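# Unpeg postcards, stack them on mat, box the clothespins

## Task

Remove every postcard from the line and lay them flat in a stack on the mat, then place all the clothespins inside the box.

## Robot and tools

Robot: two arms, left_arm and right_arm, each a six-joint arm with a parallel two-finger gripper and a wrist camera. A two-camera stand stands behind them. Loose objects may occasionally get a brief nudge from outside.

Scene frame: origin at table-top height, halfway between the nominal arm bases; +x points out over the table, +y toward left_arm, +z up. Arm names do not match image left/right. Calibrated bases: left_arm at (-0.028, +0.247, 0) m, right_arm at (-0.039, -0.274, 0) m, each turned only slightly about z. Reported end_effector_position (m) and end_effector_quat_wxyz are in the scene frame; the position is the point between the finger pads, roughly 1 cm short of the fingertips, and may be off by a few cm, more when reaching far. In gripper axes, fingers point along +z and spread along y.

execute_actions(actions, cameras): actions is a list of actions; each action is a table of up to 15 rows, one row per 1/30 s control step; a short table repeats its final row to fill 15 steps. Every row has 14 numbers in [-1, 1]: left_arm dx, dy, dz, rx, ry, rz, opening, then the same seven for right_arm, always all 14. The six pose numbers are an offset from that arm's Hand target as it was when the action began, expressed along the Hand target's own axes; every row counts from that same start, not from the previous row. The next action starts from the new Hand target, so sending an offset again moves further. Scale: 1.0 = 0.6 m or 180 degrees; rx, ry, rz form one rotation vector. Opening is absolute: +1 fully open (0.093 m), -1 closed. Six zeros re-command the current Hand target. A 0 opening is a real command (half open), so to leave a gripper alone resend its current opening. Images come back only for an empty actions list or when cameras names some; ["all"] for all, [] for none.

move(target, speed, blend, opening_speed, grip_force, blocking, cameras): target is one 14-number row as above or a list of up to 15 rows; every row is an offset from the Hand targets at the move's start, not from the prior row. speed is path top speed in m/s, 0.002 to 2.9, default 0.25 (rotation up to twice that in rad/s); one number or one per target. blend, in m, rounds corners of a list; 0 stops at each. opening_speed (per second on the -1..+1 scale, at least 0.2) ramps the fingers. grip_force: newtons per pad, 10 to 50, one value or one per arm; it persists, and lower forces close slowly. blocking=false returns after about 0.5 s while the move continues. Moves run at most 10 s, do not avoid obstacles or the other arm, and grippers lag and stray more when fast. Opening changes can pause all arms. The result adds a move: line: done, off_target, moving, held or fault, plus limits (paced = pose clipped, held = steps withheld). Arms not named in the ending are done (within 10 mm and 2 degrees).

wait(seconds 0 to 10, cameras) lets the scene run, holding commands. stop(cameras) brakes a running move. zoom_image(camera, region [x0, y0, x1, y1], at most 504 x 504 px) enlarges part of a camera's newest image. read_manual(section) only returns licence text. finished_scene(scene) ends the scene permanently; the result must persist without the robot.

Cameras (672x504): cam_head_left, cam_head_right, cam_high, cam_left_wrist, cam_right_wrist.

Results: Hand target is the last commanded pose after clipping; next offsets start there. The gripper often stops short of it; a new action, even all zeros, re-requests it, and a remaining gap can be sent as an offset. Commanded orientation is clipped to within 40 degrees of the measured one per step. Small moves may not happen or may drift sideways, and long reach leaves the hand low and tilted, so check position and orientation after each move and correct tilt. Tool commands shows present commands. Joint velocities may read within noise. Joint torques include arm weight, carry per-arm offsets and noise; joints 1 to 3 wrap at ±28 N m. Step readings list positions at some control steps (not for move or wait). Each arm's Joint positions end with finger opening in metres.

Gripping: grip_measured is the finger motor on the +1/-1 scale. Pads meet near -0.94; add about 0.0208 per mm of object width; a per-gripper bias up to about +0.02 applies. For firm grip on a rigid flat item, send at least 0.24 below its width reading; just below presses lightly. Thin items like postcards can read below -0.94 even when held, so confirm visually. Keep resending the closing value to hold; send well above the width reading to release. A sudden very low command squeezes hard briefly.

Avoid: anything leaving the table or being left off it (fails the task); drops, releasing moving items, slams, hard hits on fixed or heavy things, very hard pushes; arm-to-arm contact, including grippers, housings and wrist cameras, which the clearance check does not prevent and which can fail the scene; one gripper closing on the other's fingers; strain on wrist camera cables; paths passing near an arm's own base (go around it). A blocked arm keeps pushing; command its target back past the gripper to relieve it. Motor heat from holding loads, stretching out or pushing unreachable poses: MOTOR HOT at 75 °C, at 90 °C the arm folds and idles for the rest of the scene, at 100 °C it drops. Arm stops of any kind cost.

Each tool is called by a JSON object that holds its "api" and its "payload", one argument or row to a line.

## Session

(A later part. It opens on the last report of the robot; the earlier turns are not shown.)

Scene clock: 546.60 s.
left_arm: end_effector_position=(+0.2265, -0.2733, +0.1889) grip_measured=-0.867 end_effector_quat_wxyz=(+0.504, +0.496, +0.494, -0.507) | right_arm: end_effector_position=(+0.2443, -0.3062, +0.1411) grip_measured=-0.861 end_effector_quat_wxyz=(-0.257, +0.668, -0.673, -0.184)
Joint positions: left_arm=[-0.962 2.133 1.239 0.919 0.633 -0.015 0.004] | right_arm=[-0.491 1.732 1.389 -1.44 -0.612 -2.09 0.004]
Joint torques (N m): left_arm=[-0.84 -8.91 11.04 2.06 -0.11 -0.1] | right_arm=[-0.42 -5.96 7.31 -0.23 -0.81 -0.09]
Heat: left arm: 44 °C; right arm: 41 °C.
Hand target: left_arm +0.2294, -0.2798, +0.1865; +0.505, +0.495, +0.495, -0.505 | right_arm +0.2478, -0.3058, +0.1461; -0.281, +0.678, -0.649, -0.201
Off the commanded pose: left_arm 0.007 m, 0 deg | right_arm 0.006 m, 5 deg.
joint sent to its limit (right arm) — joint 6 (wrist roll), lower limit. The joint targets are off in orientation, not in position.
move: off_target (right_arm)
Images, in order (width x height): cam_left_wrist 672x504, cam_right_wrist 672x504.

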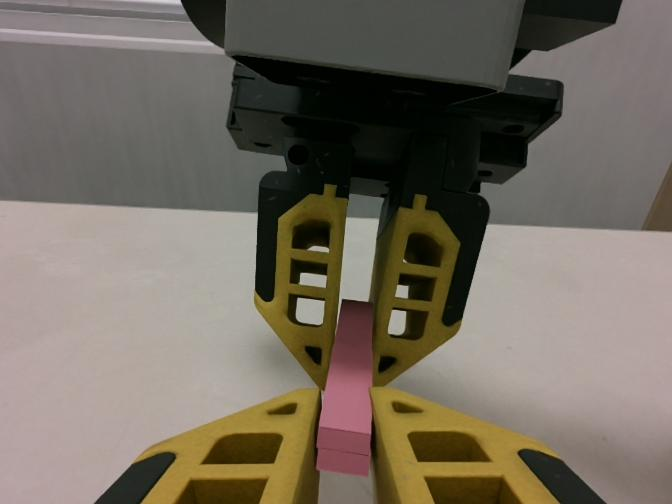

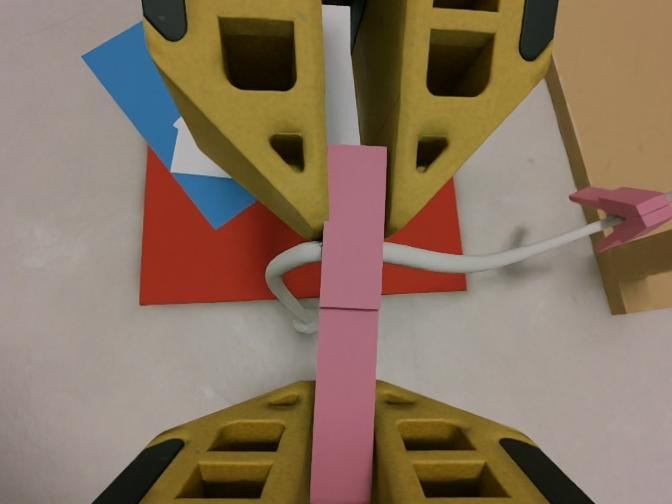

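{"api": "move", "payload": {
  "target": [
    [0,0,0,0,0,0,-1,0,0,0,0,0,0,-0.4],
    [0,0,0,0,0,0,-1,0,0,-0.2,0,0,0,-0.4],
    [0,0.13,-0.06,0,0,-0.25,-1,0.1,0,-0.2,0,0,0,-0.4],
    [0,0.13,-0.06,0,0,-0.5,-1,0.1,0,-0.2,0,0,0,-0.4]
  ],
  "speed": 0.12,
  "opening_speed": 0.6,
  "cameras": ["all"]
}}

Scene clock: 568.20 s.
left_arm: end_effector_position=(+0.3014, -0.2417, +0.1878) grip_measured=-0.889 end_effector_quat_wxyz=(+0.003, +0.001, +0.701, -0.714) | right_arm: end_effector_position=(+0.2415, -0.4248, +0.1965) grip_measured=-0.402 end_effector_quat_wxyz=(+0.260, -0.587, +0.764, +0.060)
Joint positions: left_arm=[-0.791 2.209 1.366 0.868 0.795 -1.583 0.003] | right_arm=[-0.799 1.756 1.682 -1.544 -0.538 -2.09 0.026]
Joint torques (N m): left_arm=[0.4 -9.63 11.19 2.02 0.09 -0.12] | right_arm=[-0.51 -6.3 7.75 0.11 -0.44 -0.1]
Heat: left arm: 46 °C; right arm: 41 °C.
Hand target: left_arm +0.3073, -0.2439, +0.1858; +0.000, +0.000, +0.700, -0.714 | right_arm +0.2415, -0.4289, +0.1993; +0.281, -0.678, +0.649, +0.201
Off the commanded pose: left_arm 0.007 m, 0 deg | right_arm 0.005 m, 24 deg.
joint sent to its limit (right arm) — joint 4 (wrist pitch), lower limit; joint 6 (wrist roll), lower limit. The joint targets are off in orientation, not in position.
move: off_target (right_arm)

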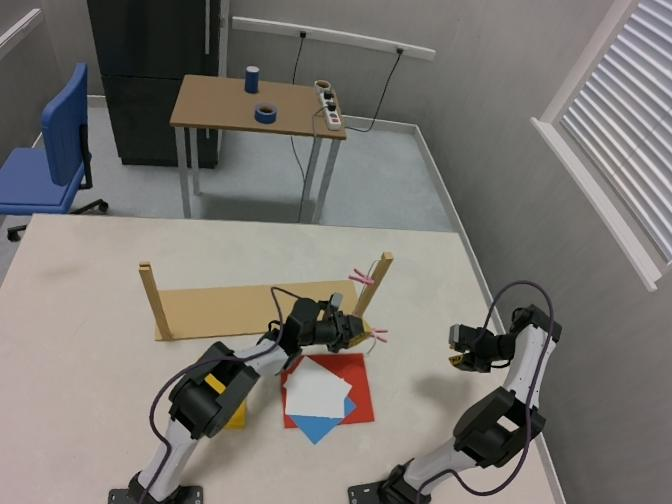

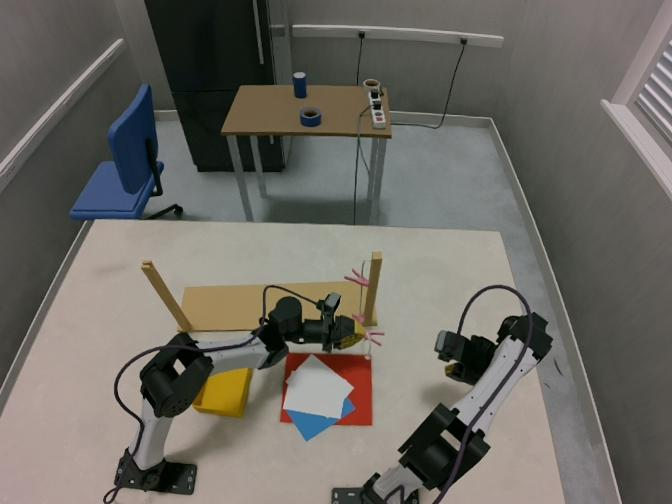

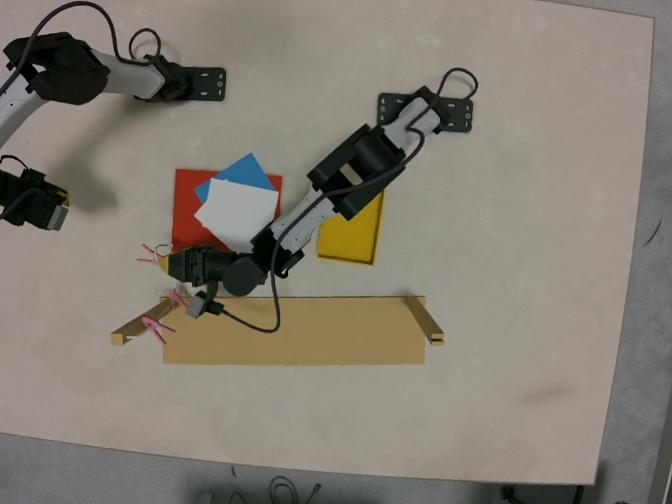

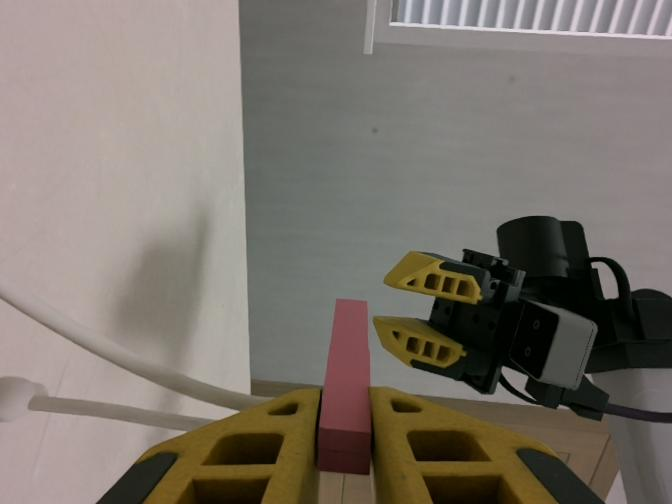

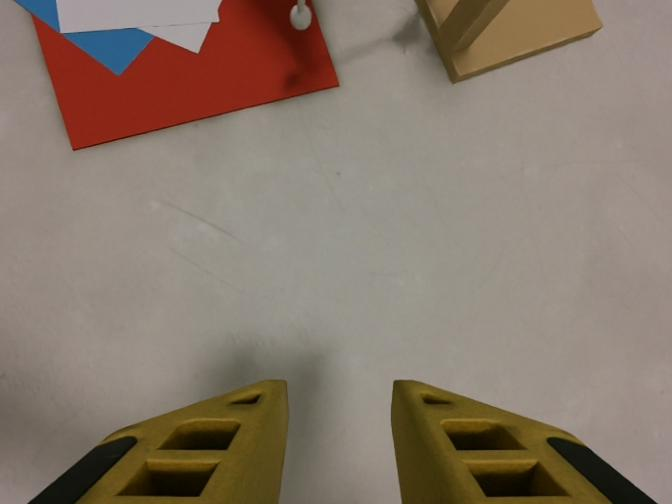

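{"api": "move", "payload": {
  "target": [
    [0,0,0,0,0,0,-1,-0.085,-0.016,-0.1,0.17,0.028,0.47,0.2],
    [0,0,0,0,0,0,-1,-0.085,-0.016,-0.1,0.341,0.057,0.938,0.2],
    [0,0,0,0,0,0,-1,-0.248,-0.111,0.072,0.341,0.057,0.938,0.2]
  ],
  "speed": 0.4,
  "cameras": ["all"]
}}

Scene clock: 586.97 s.
left_arm: end_effector_position=(+0.3014, -0.2417, +0.1878) grip_measured=-0.889 end_effector_quat_wxyz=(+0.003, +0.001, +0.701, -0.714) | right_arm: end_effector_position=(+0.2972, -0.2863, +0.2635) grip_measured=+0.198 end_effector_quat_wxyz=(+0.108, +0.680, +0.720, +0.087)
Joint positions: left_arm=[-0.791 2.209 1.366 0.868 0.795 -1.584 0.003] | right_arm=[-0.062 1.681 1.94 -1.553 0.013 1.482 0.055]
Joint torques (N m): left_arm=[0.46 -9.51 11 2.08 0.13 -0.13] | right_arm=[-0.58 -5.96 7.82 0.84 -0.11 0.02]
Heat: left arm: 46 °C; right arm: 42 °C.
Hand target: left_arm +0.3073, -0.2439, +0.1858; +0.000, +0.000, +0.700, -0.714 | right_arm +0.3001, -0.2870, +0.2692; +0.006, +0.693, +0.721, +0.004
Off the commanded pose: left_arm 0.007 m, 0 deg | right_arm 0.006 m, 15 deg.
joint sent to its limit (right arm) — joint 4 (wrist pitch), lower limit. The joint targets are off in orientation, not in position.
move: off_target (right_arm)

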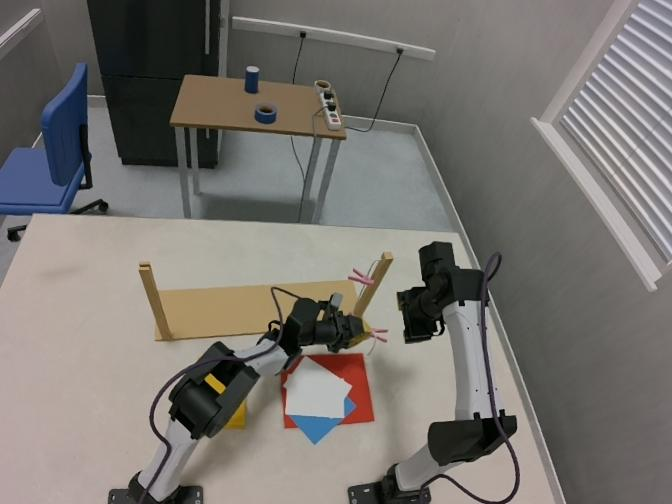

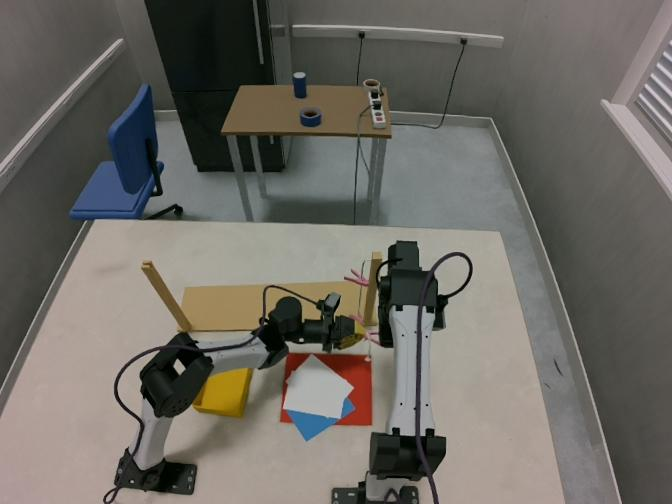

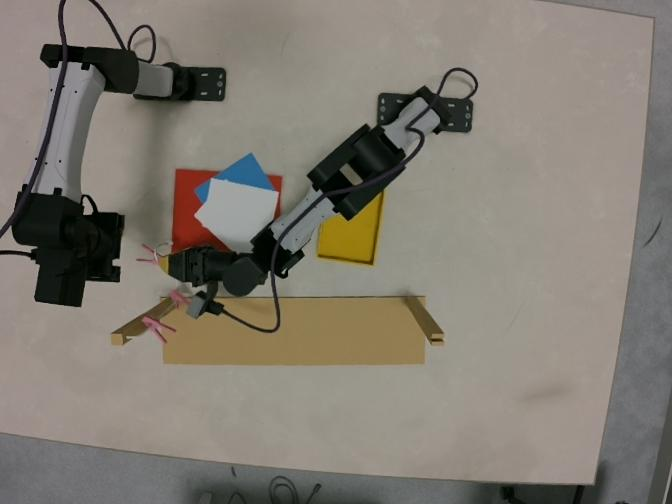

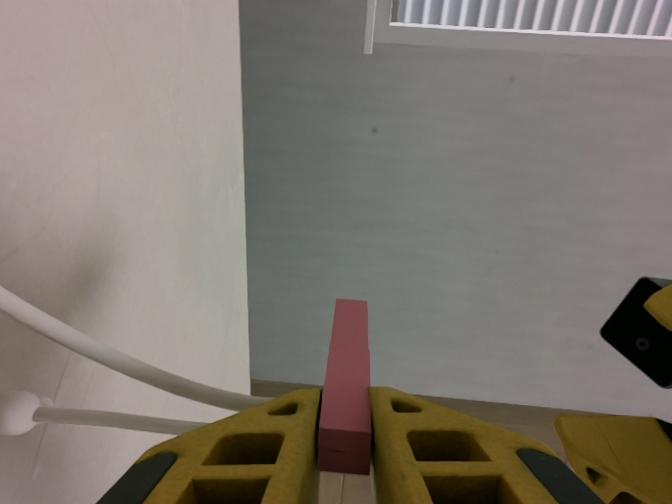

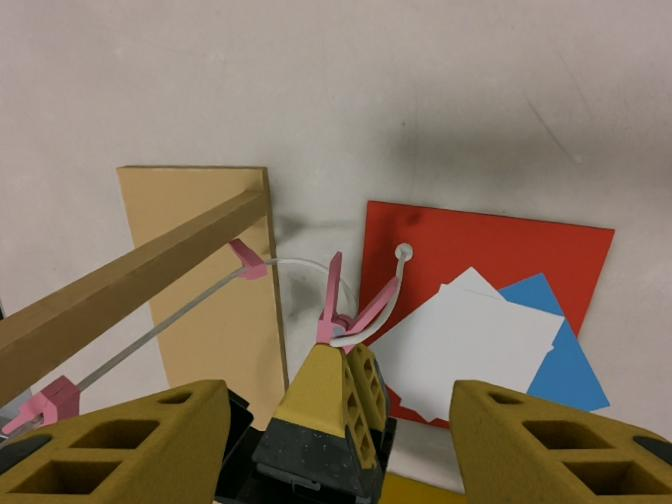

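{"api": "move", "payload": {
  "target": [
    [0,0,0,0,0,0,-1,0.0,0.015,0.06,0,0,0.105,0.2],
    [0,0,0,0,0,0,-1,0.006,0.015,0.148,0,0,0.105,0.2]
  ],
  "speed": 0.08,
  "cameras": ["cam_left_wrist","cam_right_wrist"]
}}

Scene clock: 600.23 s.
left_arm: end_effector_position=(+0.3014, -0.2417, +0.1878) grip_measured=-0.889 end_effector_quat_wxyz=(+0.003, +0.001, +0.701, -0.714) | right_arm: end_effector_position=(+0.3092, -0.2866, +0.1843) grip_measured=+0.198 end_effector_quat_wxyz=(+0.012, +0.800, +0.599, +0.005)
Joint positions: left_arm=[-0.791 2.209 1.366 0.868 0.795 -1.584 0.003] | right_arm=[-0.062 1.873 1.878 -1.553 0.013 1.825 0.055]
Joint torques (N m): left_arm=[0.42 -9.59 11.18 2.03 0.09 -0.11] | right_arm=[0.28 -7.47 5.33 0.39 -0.13 0.08]
Heat: left arm: 47 °C; right arm: 42 °C.
Hand target: left_arm +0.3073, -0.2439, +0.1858; +0.000, +0.000, +0.700, -0.714 | right_arm +0.3101, -0.2833, +0.1805; +0.005, +0.802, +0.598, +0.005
Off the commanded pose: left_arm 0.007 m, 0 deg | right_arm 0.005 m, 1 deg.
move: done
Images, in order (width x height): cam_left_wrist 672x504, cam_right_wrist 672x504.

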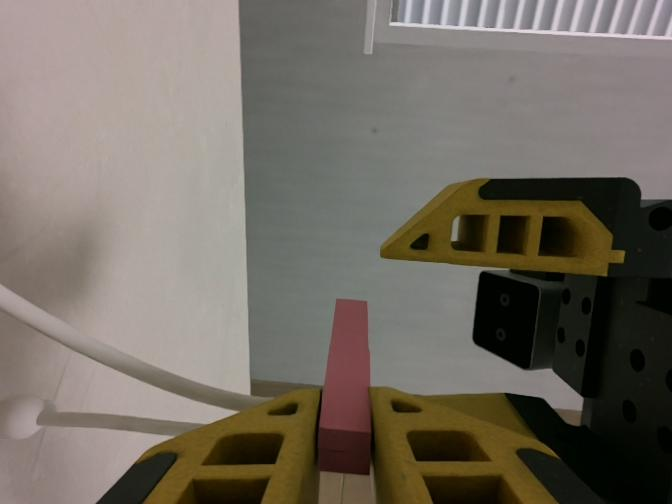

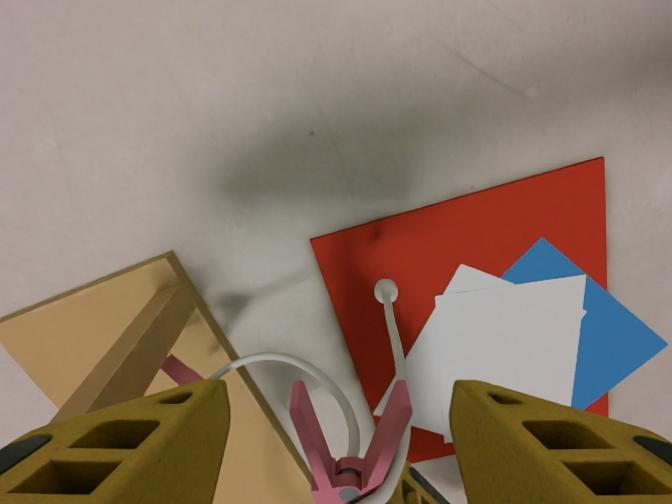

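{"api": "move", "payload": {
  "target": [
    [0,0,0,0,0,0,-1,0,-0.005,0.036,0,0,0,0.2],
    [0,0,0,0,0,0,-1,0.0,-0.005,0.036,0,0,0,-1]
  ],
  "speed": 0.06,
  "opening_speed": 0.4,
  "cameras": ["cam_left_wrist","cam_right_wrist"]
}}

Scene clock: 607.87 s.
left_arm: end_effector_position=(+0.3013, -0.2417, +0.1878) grip_measured=-0.889 end_effector_quat_wxyz=(+0.002, +0.000, +0.701, -0.714) | right_arm: end_effector_position=(+0.3062, -0.2863, +0.1541) grip_measured=-0.519 end_effector_quat_wxyz=(+0.000, +0.802, +0.598, -0.009)
Joint positions: left_arm=[-0.791 2.209 1.366 0.868 0.796 -1.587 0.003] | right_arm=[-0.062 1.873 1.756 -1.467 0.011 1.83 0.02]
Joint velocities: left_arm=[within noise] | right_arm=[0.002 -0.002 -0.002 0.081 0.066 0.007 -0.005]
Joint torques (N m): left_arm=[0.29 -9.69 11.06 2.03 0.11 -0.09] | right_arm=[0.36 -9.66 5.26 0.4 -0.12 0.02]
Heat: left arm: 47 °C; right arm: 41 °C.
Hand target: left_arm +0.3073, -0.2439, +0.1858; +0.000, +0.000, +0.700, -0.714 | right_arm +0.3076, -0.2825, +0.1588; +0.005, +0.802, +0.598, +0.005
Off the commanded pose: left_arm 0.007 m, 0 deg | right_arm 0.006 m, 2 deg.
move: done
Images, in order (width x height): cam_left_wrist 672x504, cam_right_wrist 672x504.

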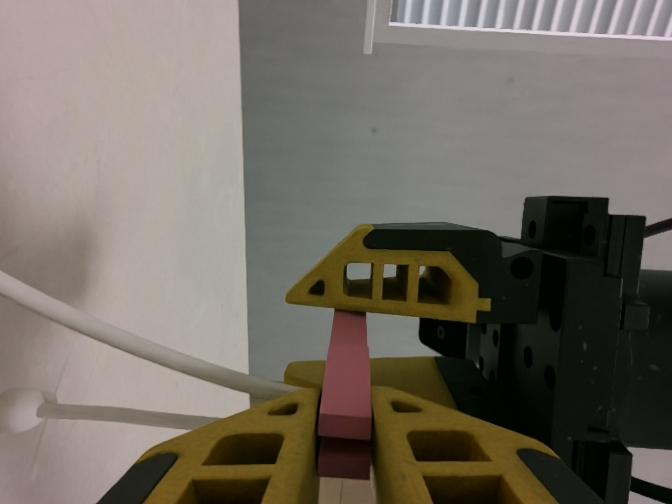

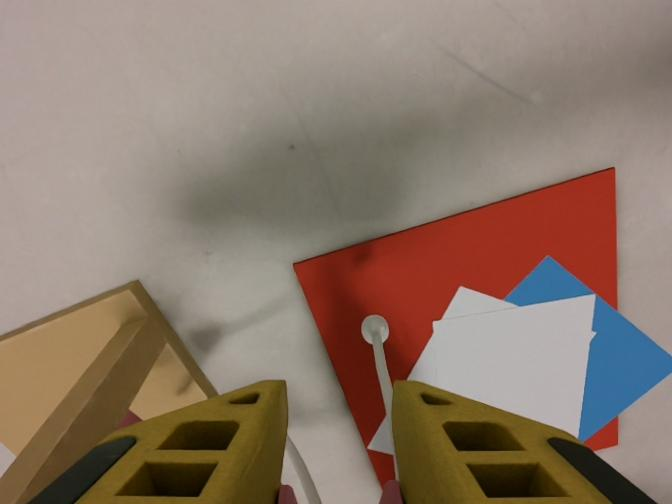

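{"api": "move", "payload": {
  "target": [
    [0,0,0,0,0,0,-0.5,0,0,0,0,0,0,-1],
    [0,0,-0.15,0,0,0,-0.5,0,0,0,0,0,0,-1]
  ],
  "speed": 0.08,
  "opening_speed": 0.5,
  "cameras": ["all"]
}}

Scene clock: 614.30 s.
left_arm: end_effector_position=(+0.3113, -0.1589, +0.1668) grip_measured=-0.502 end_effector_quat_wxyz=(-0.009, -0.013, +0.710, -0.704) | right_arm: end_effector_position=(+0.3065, -0.2805, +0.1524) grip_measured=-0.749 end_effector_quat_wxyz=(-0.004, +0.801, +0.598, -0.005)
Joint positions: left_arm=[-0.631 2.106 1.117 0.976 0.953 -1.591 0.021] | right_arm=[-0.051 1.873 1.75 -1.46 0 1.84 0.009]
Joint torques (N m): left_arm=[0.18 -13.44 5.89 2.27 0.18 -0.13] | right_arm=[-0.43 -9.69 5.76 0.35 0 -0.09]
Heat: left arm: 47 °C; right arm: 41 °C.
Hand target: left_arm +0.3073, -0.1539, +0.1841; +0.000, +0.000, +0.700, -0.714 | right_arm +0.3075, -0.2826, +0.1589; +0.005, +0.802, +0.597, +0.005
Off the commanded pose: left_arm 0.018 m, 2 deg | right_arm 0.007 m, 2 deg.
move: off_target (left_arm)

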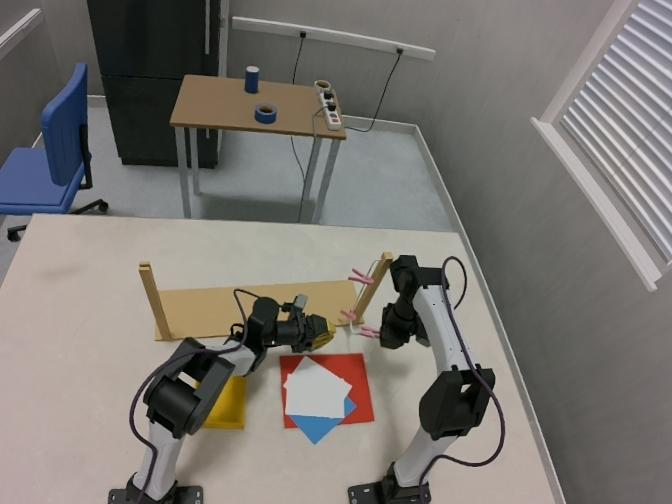

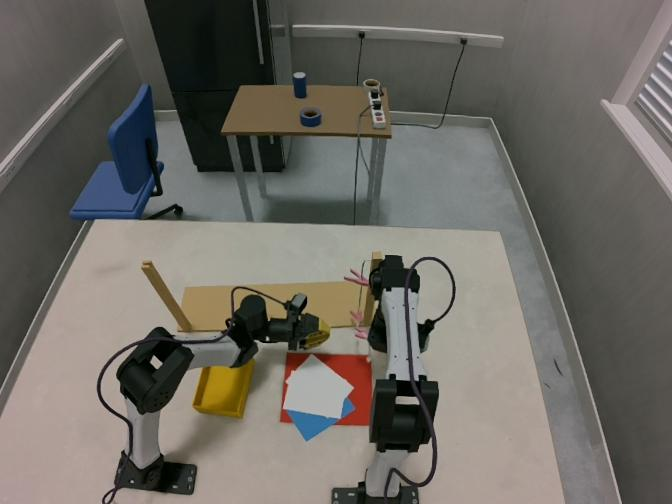

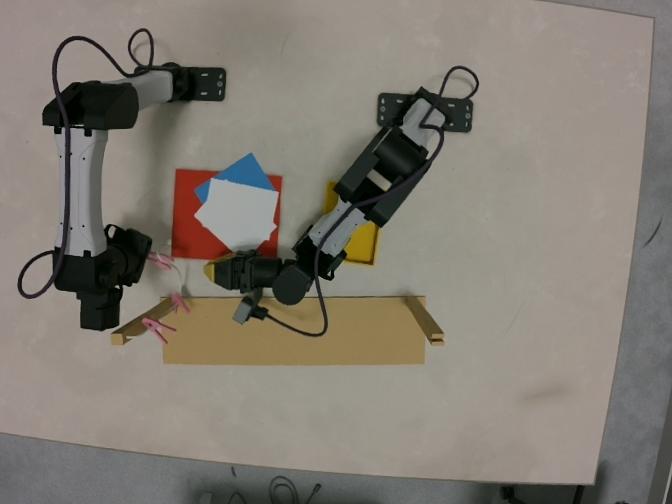

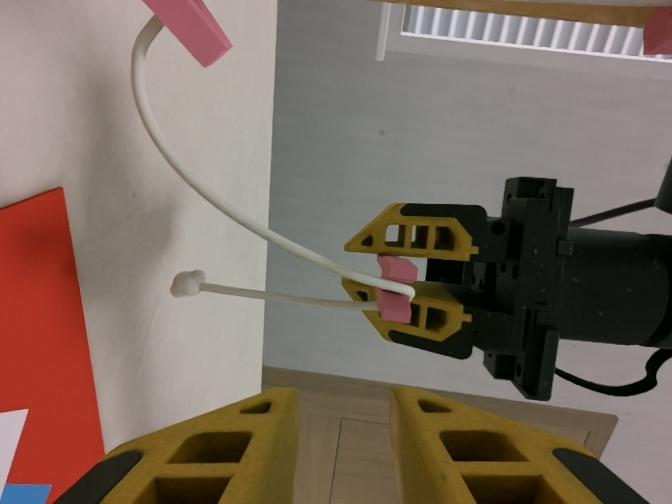

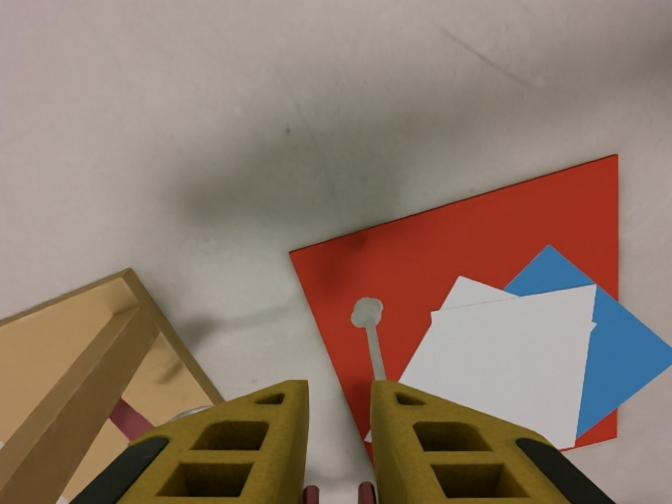

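{"api": "move", "payload": {
  "target": [0,0,0,0,0,0,-0.5,-0.17,0,-0.06,0,0,0,-1],
  "speed": 0.1,
  "cameras": ["cam_left_wrist","cam_high","cam_head_right"]
}}

Scene clock: 618.37 s.
left_arm: end_effector_position=(+0.3112, -0.1589, +0.1669) grip_measured=-0.502 end_effector_quat_wxyz=(-0.009, -0.013, +0.709, -0.705) | right_arm: end_effector_position=(+0.2789, -0.3805, +0.1772) grip_measured=-0.749 end_effector_quat_wxyz=(-0.003, +0.803, +0.596, -0.002)
Joint positions: left_arm=[-0.631 2.106 1.117 0.976 0.953 -1.591 0.021] | right_arm=[-0.355 1.841 1.807 -1.544 0 1.542 0.009]
Joint torques (N m): left_arm=[0.25 -13.44 5.79 2.21 0.11 -0.15] | right_arm=[-0.13 -10.58 7.66 0.22 -0.04 -0.07]
Heat: left arm: 47 °C; right arm: 41 °C.
Hand target: left_arm +0.3074, -0.1539, +0.1841; +0.000, +0.000, +0.700, -0.714 | right_arm +0.2779, -0.3802, +0.1946; +0.005, +0.802, +0.598, +0.005
Off the commanded pose: left_arm 0.018 m, 2 deg | right_arm 0.018 m, 1 deg.
joint sent to its limit (right arm) — joint 4 (wrist pitch), lower limit. The joint targets still meet the commanded pose.
move: off_target (left_arm, right_arm)
Images, in order (width x height): cam_head_right 672x504, cam_high 672x504, cam_left_wrist 672x504.

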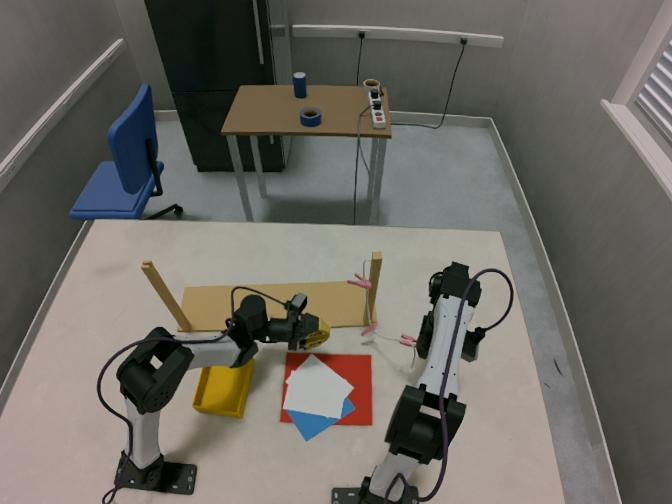

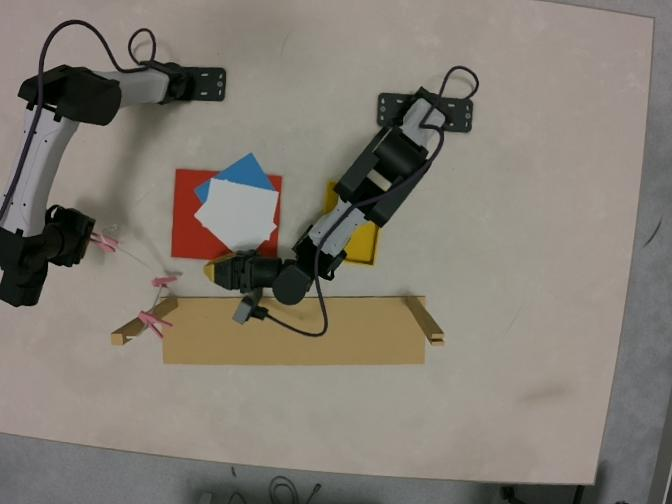

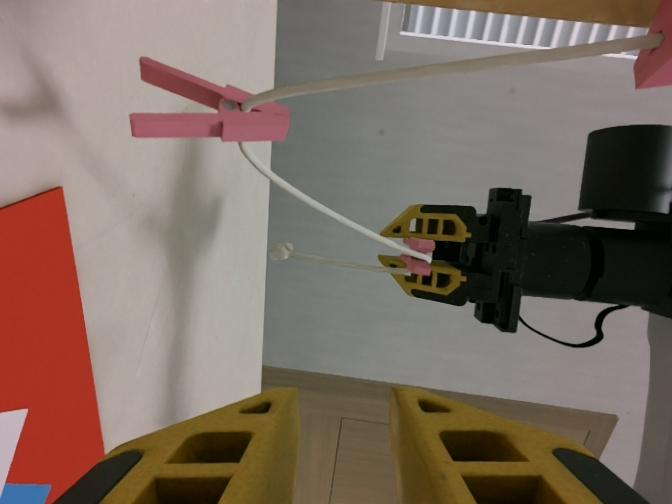

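{"api": "zoom_image", "payload": {
  "camera": "cam_left_wrist",
  "region": [370, 190, 490, 310]
}}

{"api": "zoom_image", "payload": {
  "camera": "cam_high",
  "region": [60, 200, 190, 340]
}}

Scaled by 4.200.

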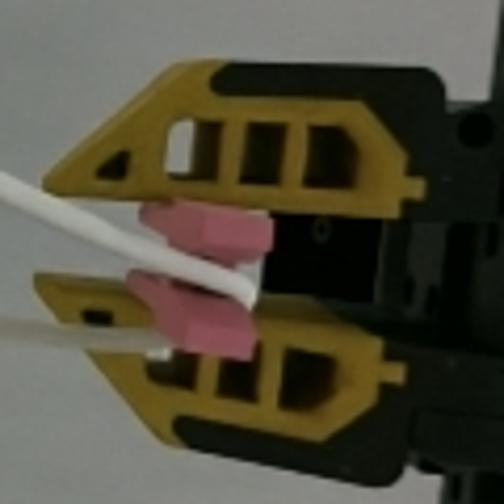

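Scaled by 3.600.

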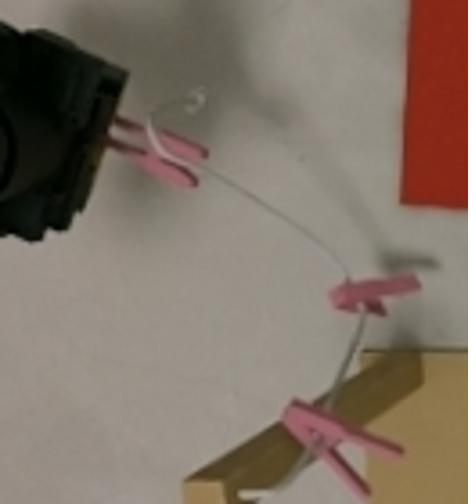

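{"api": "move", "payload": {
  "target": [
    [0,0,0,0,0,0,-0.5,-0.02,0.163,0.033,0,0,0,-1],
    [0,0,0,0,0,0,-0.5,-0.1,0.163,0.033,0,0,0,-1]
  ],
  "speed": 0.1,
  "cameras": ["cam_left_wrist","cam_high","cam_right_wrist"]
}}

{"api": "zoom_image", "payload": {
  "camera": "cam_high",
  "region": [60, 200, 190, 340]
}}

Scene clock: 627.20 s.
left_arm: end_effector_position=(+0.3112, -0.1589, +0.1669) grip_measured=-0.502 end_effector_quat_wxyz=(-0.009, -0.013, +0.709, -0.705) | right_arm: end_effector_position=(+0.3508, -0.4648, +0.1744) grip_measured=-0.749 end_effector_quat_wxyz=(+0.051, +0.803, +0.594, +0.027)
Joint positions: left_arm=[-0.631 2.106 1.117 0.976 0.953 -1.591 0.021] | right_arm=[-0.487 2.169 2.266 -1.553 0 1.412 0.009]
Joint torques (N m): left_arm=[0.31 -13.44 6.01 2.23 0.18 -0.13] | right_arm=[-0.01 -9.28 7.8 0.53 -0.07 -0.12]
Heat: left arm: 51 °C; right arm: 42 °C.
Hand target: left_arm +0.3074, -0.1539, +0.1841; +0.000, +0.000, +0.700, -0.714 | right_arm +0.3547, -0.4656, +0.1761; +0.005, +0.802, +0.598, +0.005
Off the commanded pose: left_arm 0.018 m, 2 deg | right_arm 0.004 m, 6 deg.
joint sent to its limit (right arm) — joint 4 (wrist pitch), lower limit. The joint targets are off in orientation, not in position.
move: off_target (left_arm, right_arm)
Images, in order (width x height): cam_high 672x504, cam_left_wrist 672x504, cam_right_wrist 672x504.

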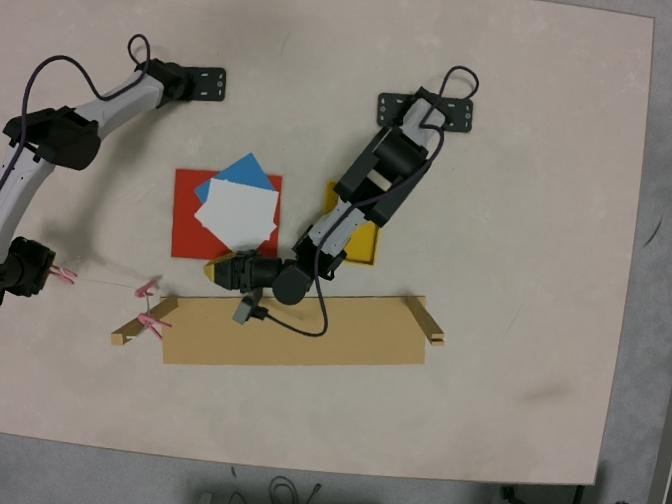

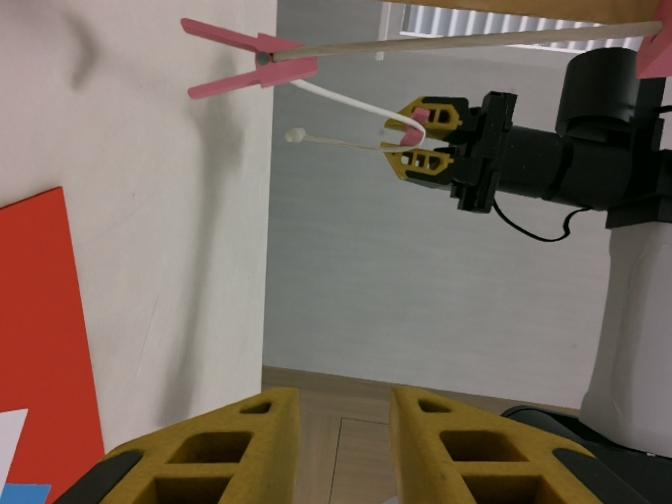

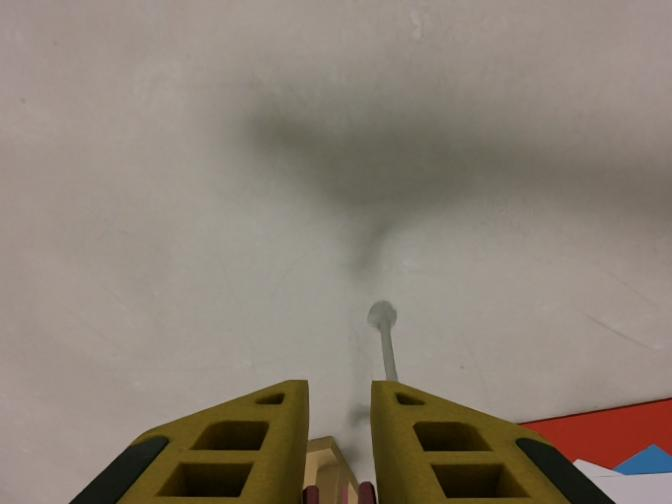

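Scaled by 3.600.

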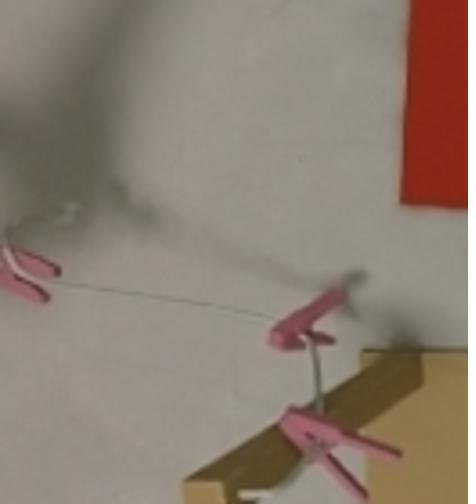

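{"api": "move", "payload": {
  "target": [
    [0,0,0,0,0,0,-0.5,0.09,-0.12,-0.03,0,-0.15,0,-1],
    [0,0,0,0,0,0,-0.5,0.09,-0.12,-0.03,0,-0.33,0,-1],
    [0,0,0,0,0,0,-0.5,-0.03,-0.12,-0.13,0,-0.36,0,-1]
  ],
  "speed": 0.25,
  "cameras": ["cam_left_wrist","cam_high","cam_right_wrist","cam_head_right"]
}}

{"api": "zoom_image", "payload": {
  "camera": "cam_high",
  "region": [60, 200, 190, 340]
}}

Scene clock: 638.20 s.
left_arm: end_effector_position=(+0.3112, -0.1589, +0.1669) grip_measured=-0.502 end_effector_quat_wxyz=(-0.009, -0.013, +0.709, -0.705) | right_arm: end_effector_position=(+0.2797, -0.4612, +0.2350) grip_measured=-0.749 end_effector_quat_wxyz=(+0.339, +0.663, +0.538, -0.397)
Joint positions: left_arm=[-0.631 2.106 1.117 0.976 0.953 -1.591 0.021] | right_arm=[-0.147 1.908 1.757 -1.552 1.093 1.744 0.009]
Joint torques (N m): left_arm=[0.24 -13.5 5.79 2.23 0.11 -0.13] | right_arm=[0.08 -10.39 7.57 0.08 0.86 -0.06]
Heat: left arm: 54 °C; right arm: 44 °C.
Hand target: left_arm +0.3074, -0.1539, +0.1841; +0.000, +0.000, +0.700, -0.714 | right_arm +0.2795, -0.4622, +0.2532; +0.325, +0.679, +0.502, -0.426
Off the commanded pose: left_arm 0.018 m, 2 deg | right_arm 0.018 m, 6 deg.
joint sent to its limit (right arm) — joint 4 (wrist pitch), lower limit. The joint targets are off in orientation, not in position.
move: off_target (left_arm, right_arm)
Images, in order (width x height): cam_head_right 672x504, cam_high 672x504, cam_left_wrist 672x504, cam_right_wrist 672x504.

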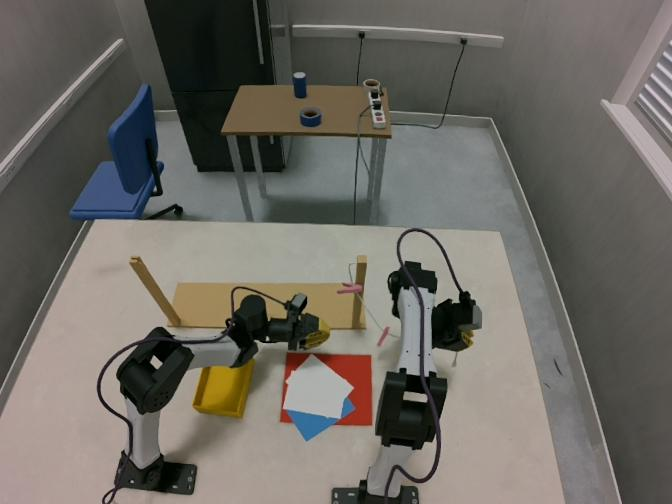

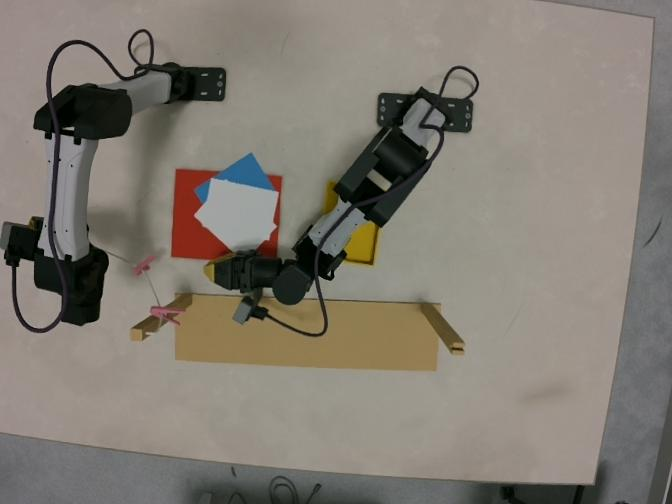

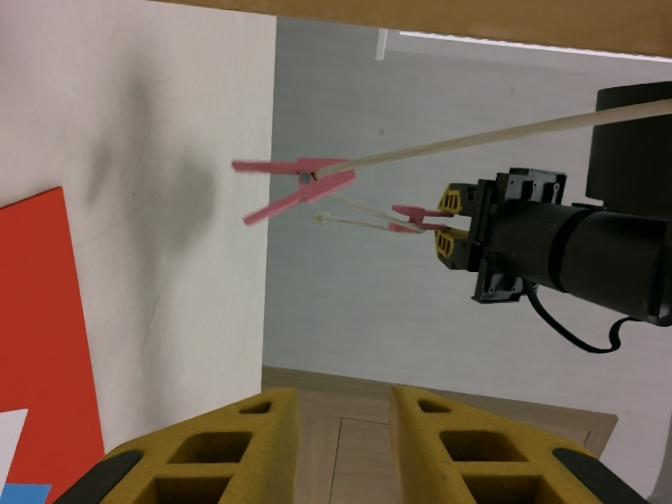

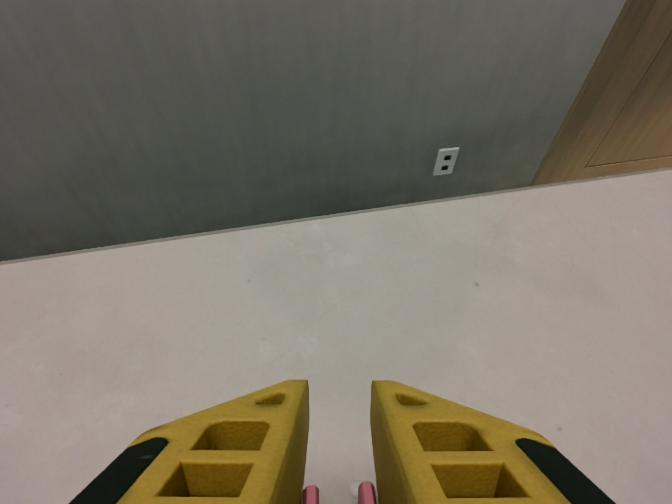

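Scaled by 3.600.

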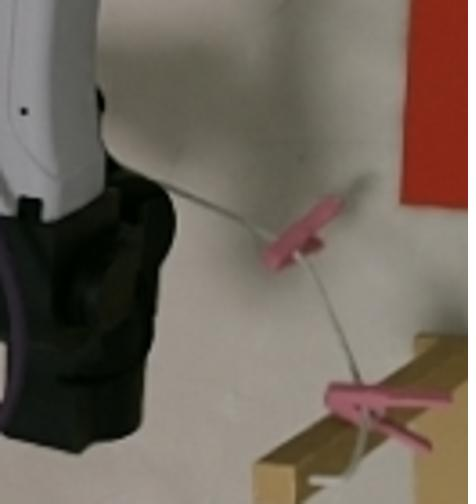

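{"api": "move", "payload": {
  "target": [0,0,0,0,0,0,-0.5,-0.13,0,-0.03,0,0,0,-1],
  "speed": 0.15,
  "cameras": ["cam_left_wrist","cam_high","cam_head_left"]
}}

{"api": "zoom_image", "payload": {
  "camera": "cam_left_wrist",
  "region": [280, 80, 520, 320]
}}

Scene clock: 644.37 s.
left_arm: end_effector_position=(+0.3112, -0.1589, +0.1669) grip_measured=-0.502 end_effector_quat_wxyz=(-0.009, -0.013, +0.709, -0.705) | right_arm: end_effector_position=(+0.2791, -0.4760, +0.3150) grip_measured=-0.749 end_effector_quat_wxyz=(+0.379, +0.638, +0.549, -0.384)
Joint positions: left_arm=[-0.631 2.106 1.117 0.976 0.953 -1.591 0.021] | right_arm=[-0.181 1.834 1.959 -1.552 1.135 1.48 0.009]
Joint torques (N m): left_arm=[0.24 -13.34 5.82 2.22 0.14 -0.15] | right_arm=[-0.44 -9.46 7.43 0.53 0.87 -0.06]
Heat: left arm: 56 °C; right arm: 45 °C.
Hand target: left_arm +0.3074, -0.1539, +0.1841; +0.000, +0.000, +0.700, -0.714 | right_arm +0.2737, -0.4781, +0.3314; +0.325, +0.679, +0.502, -0.426
Off the commanded pose: left_arm 0.018 m, 2 deg | right_arm 0.017 m, 11 deg.
joint sent to its limit (right arm) — joint 4 (wrist pitch), lower limit. The joint targets are off in orientation, not in position.
move: off_target (left_arm, right_arm)
Images, in order (width x height): cam_head_left 672x504, cam_high 672x504, cam_left_wrist 672x504.

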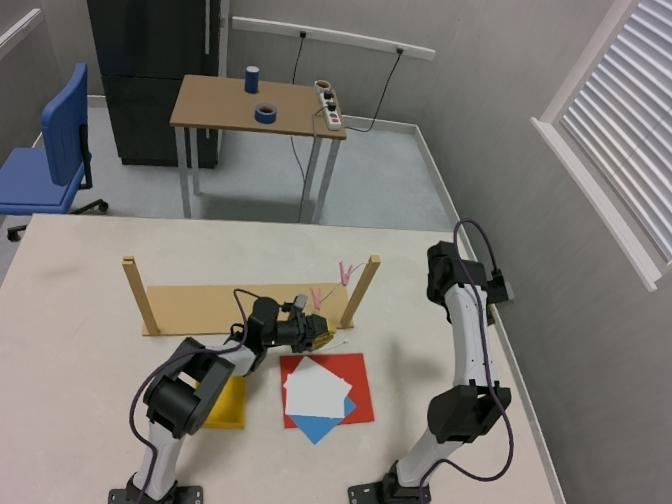

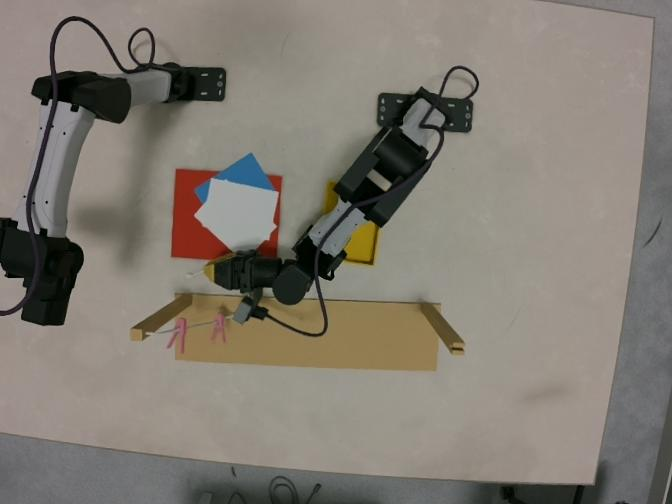

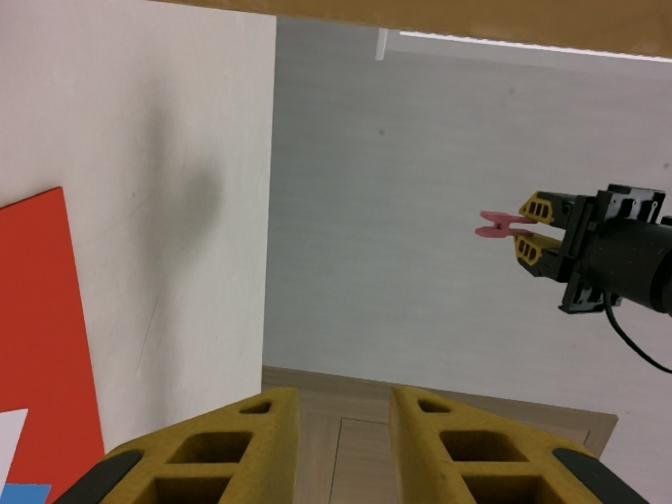

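Scaled by 2.100.

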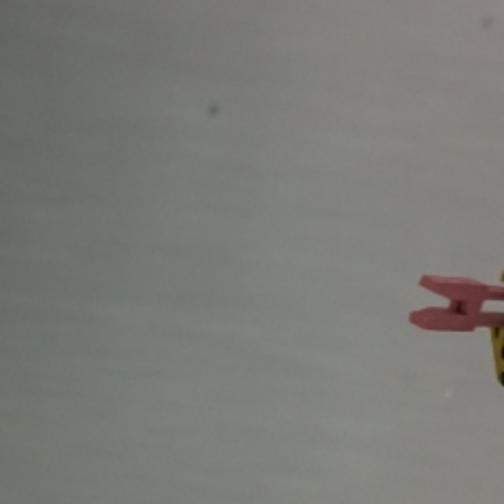

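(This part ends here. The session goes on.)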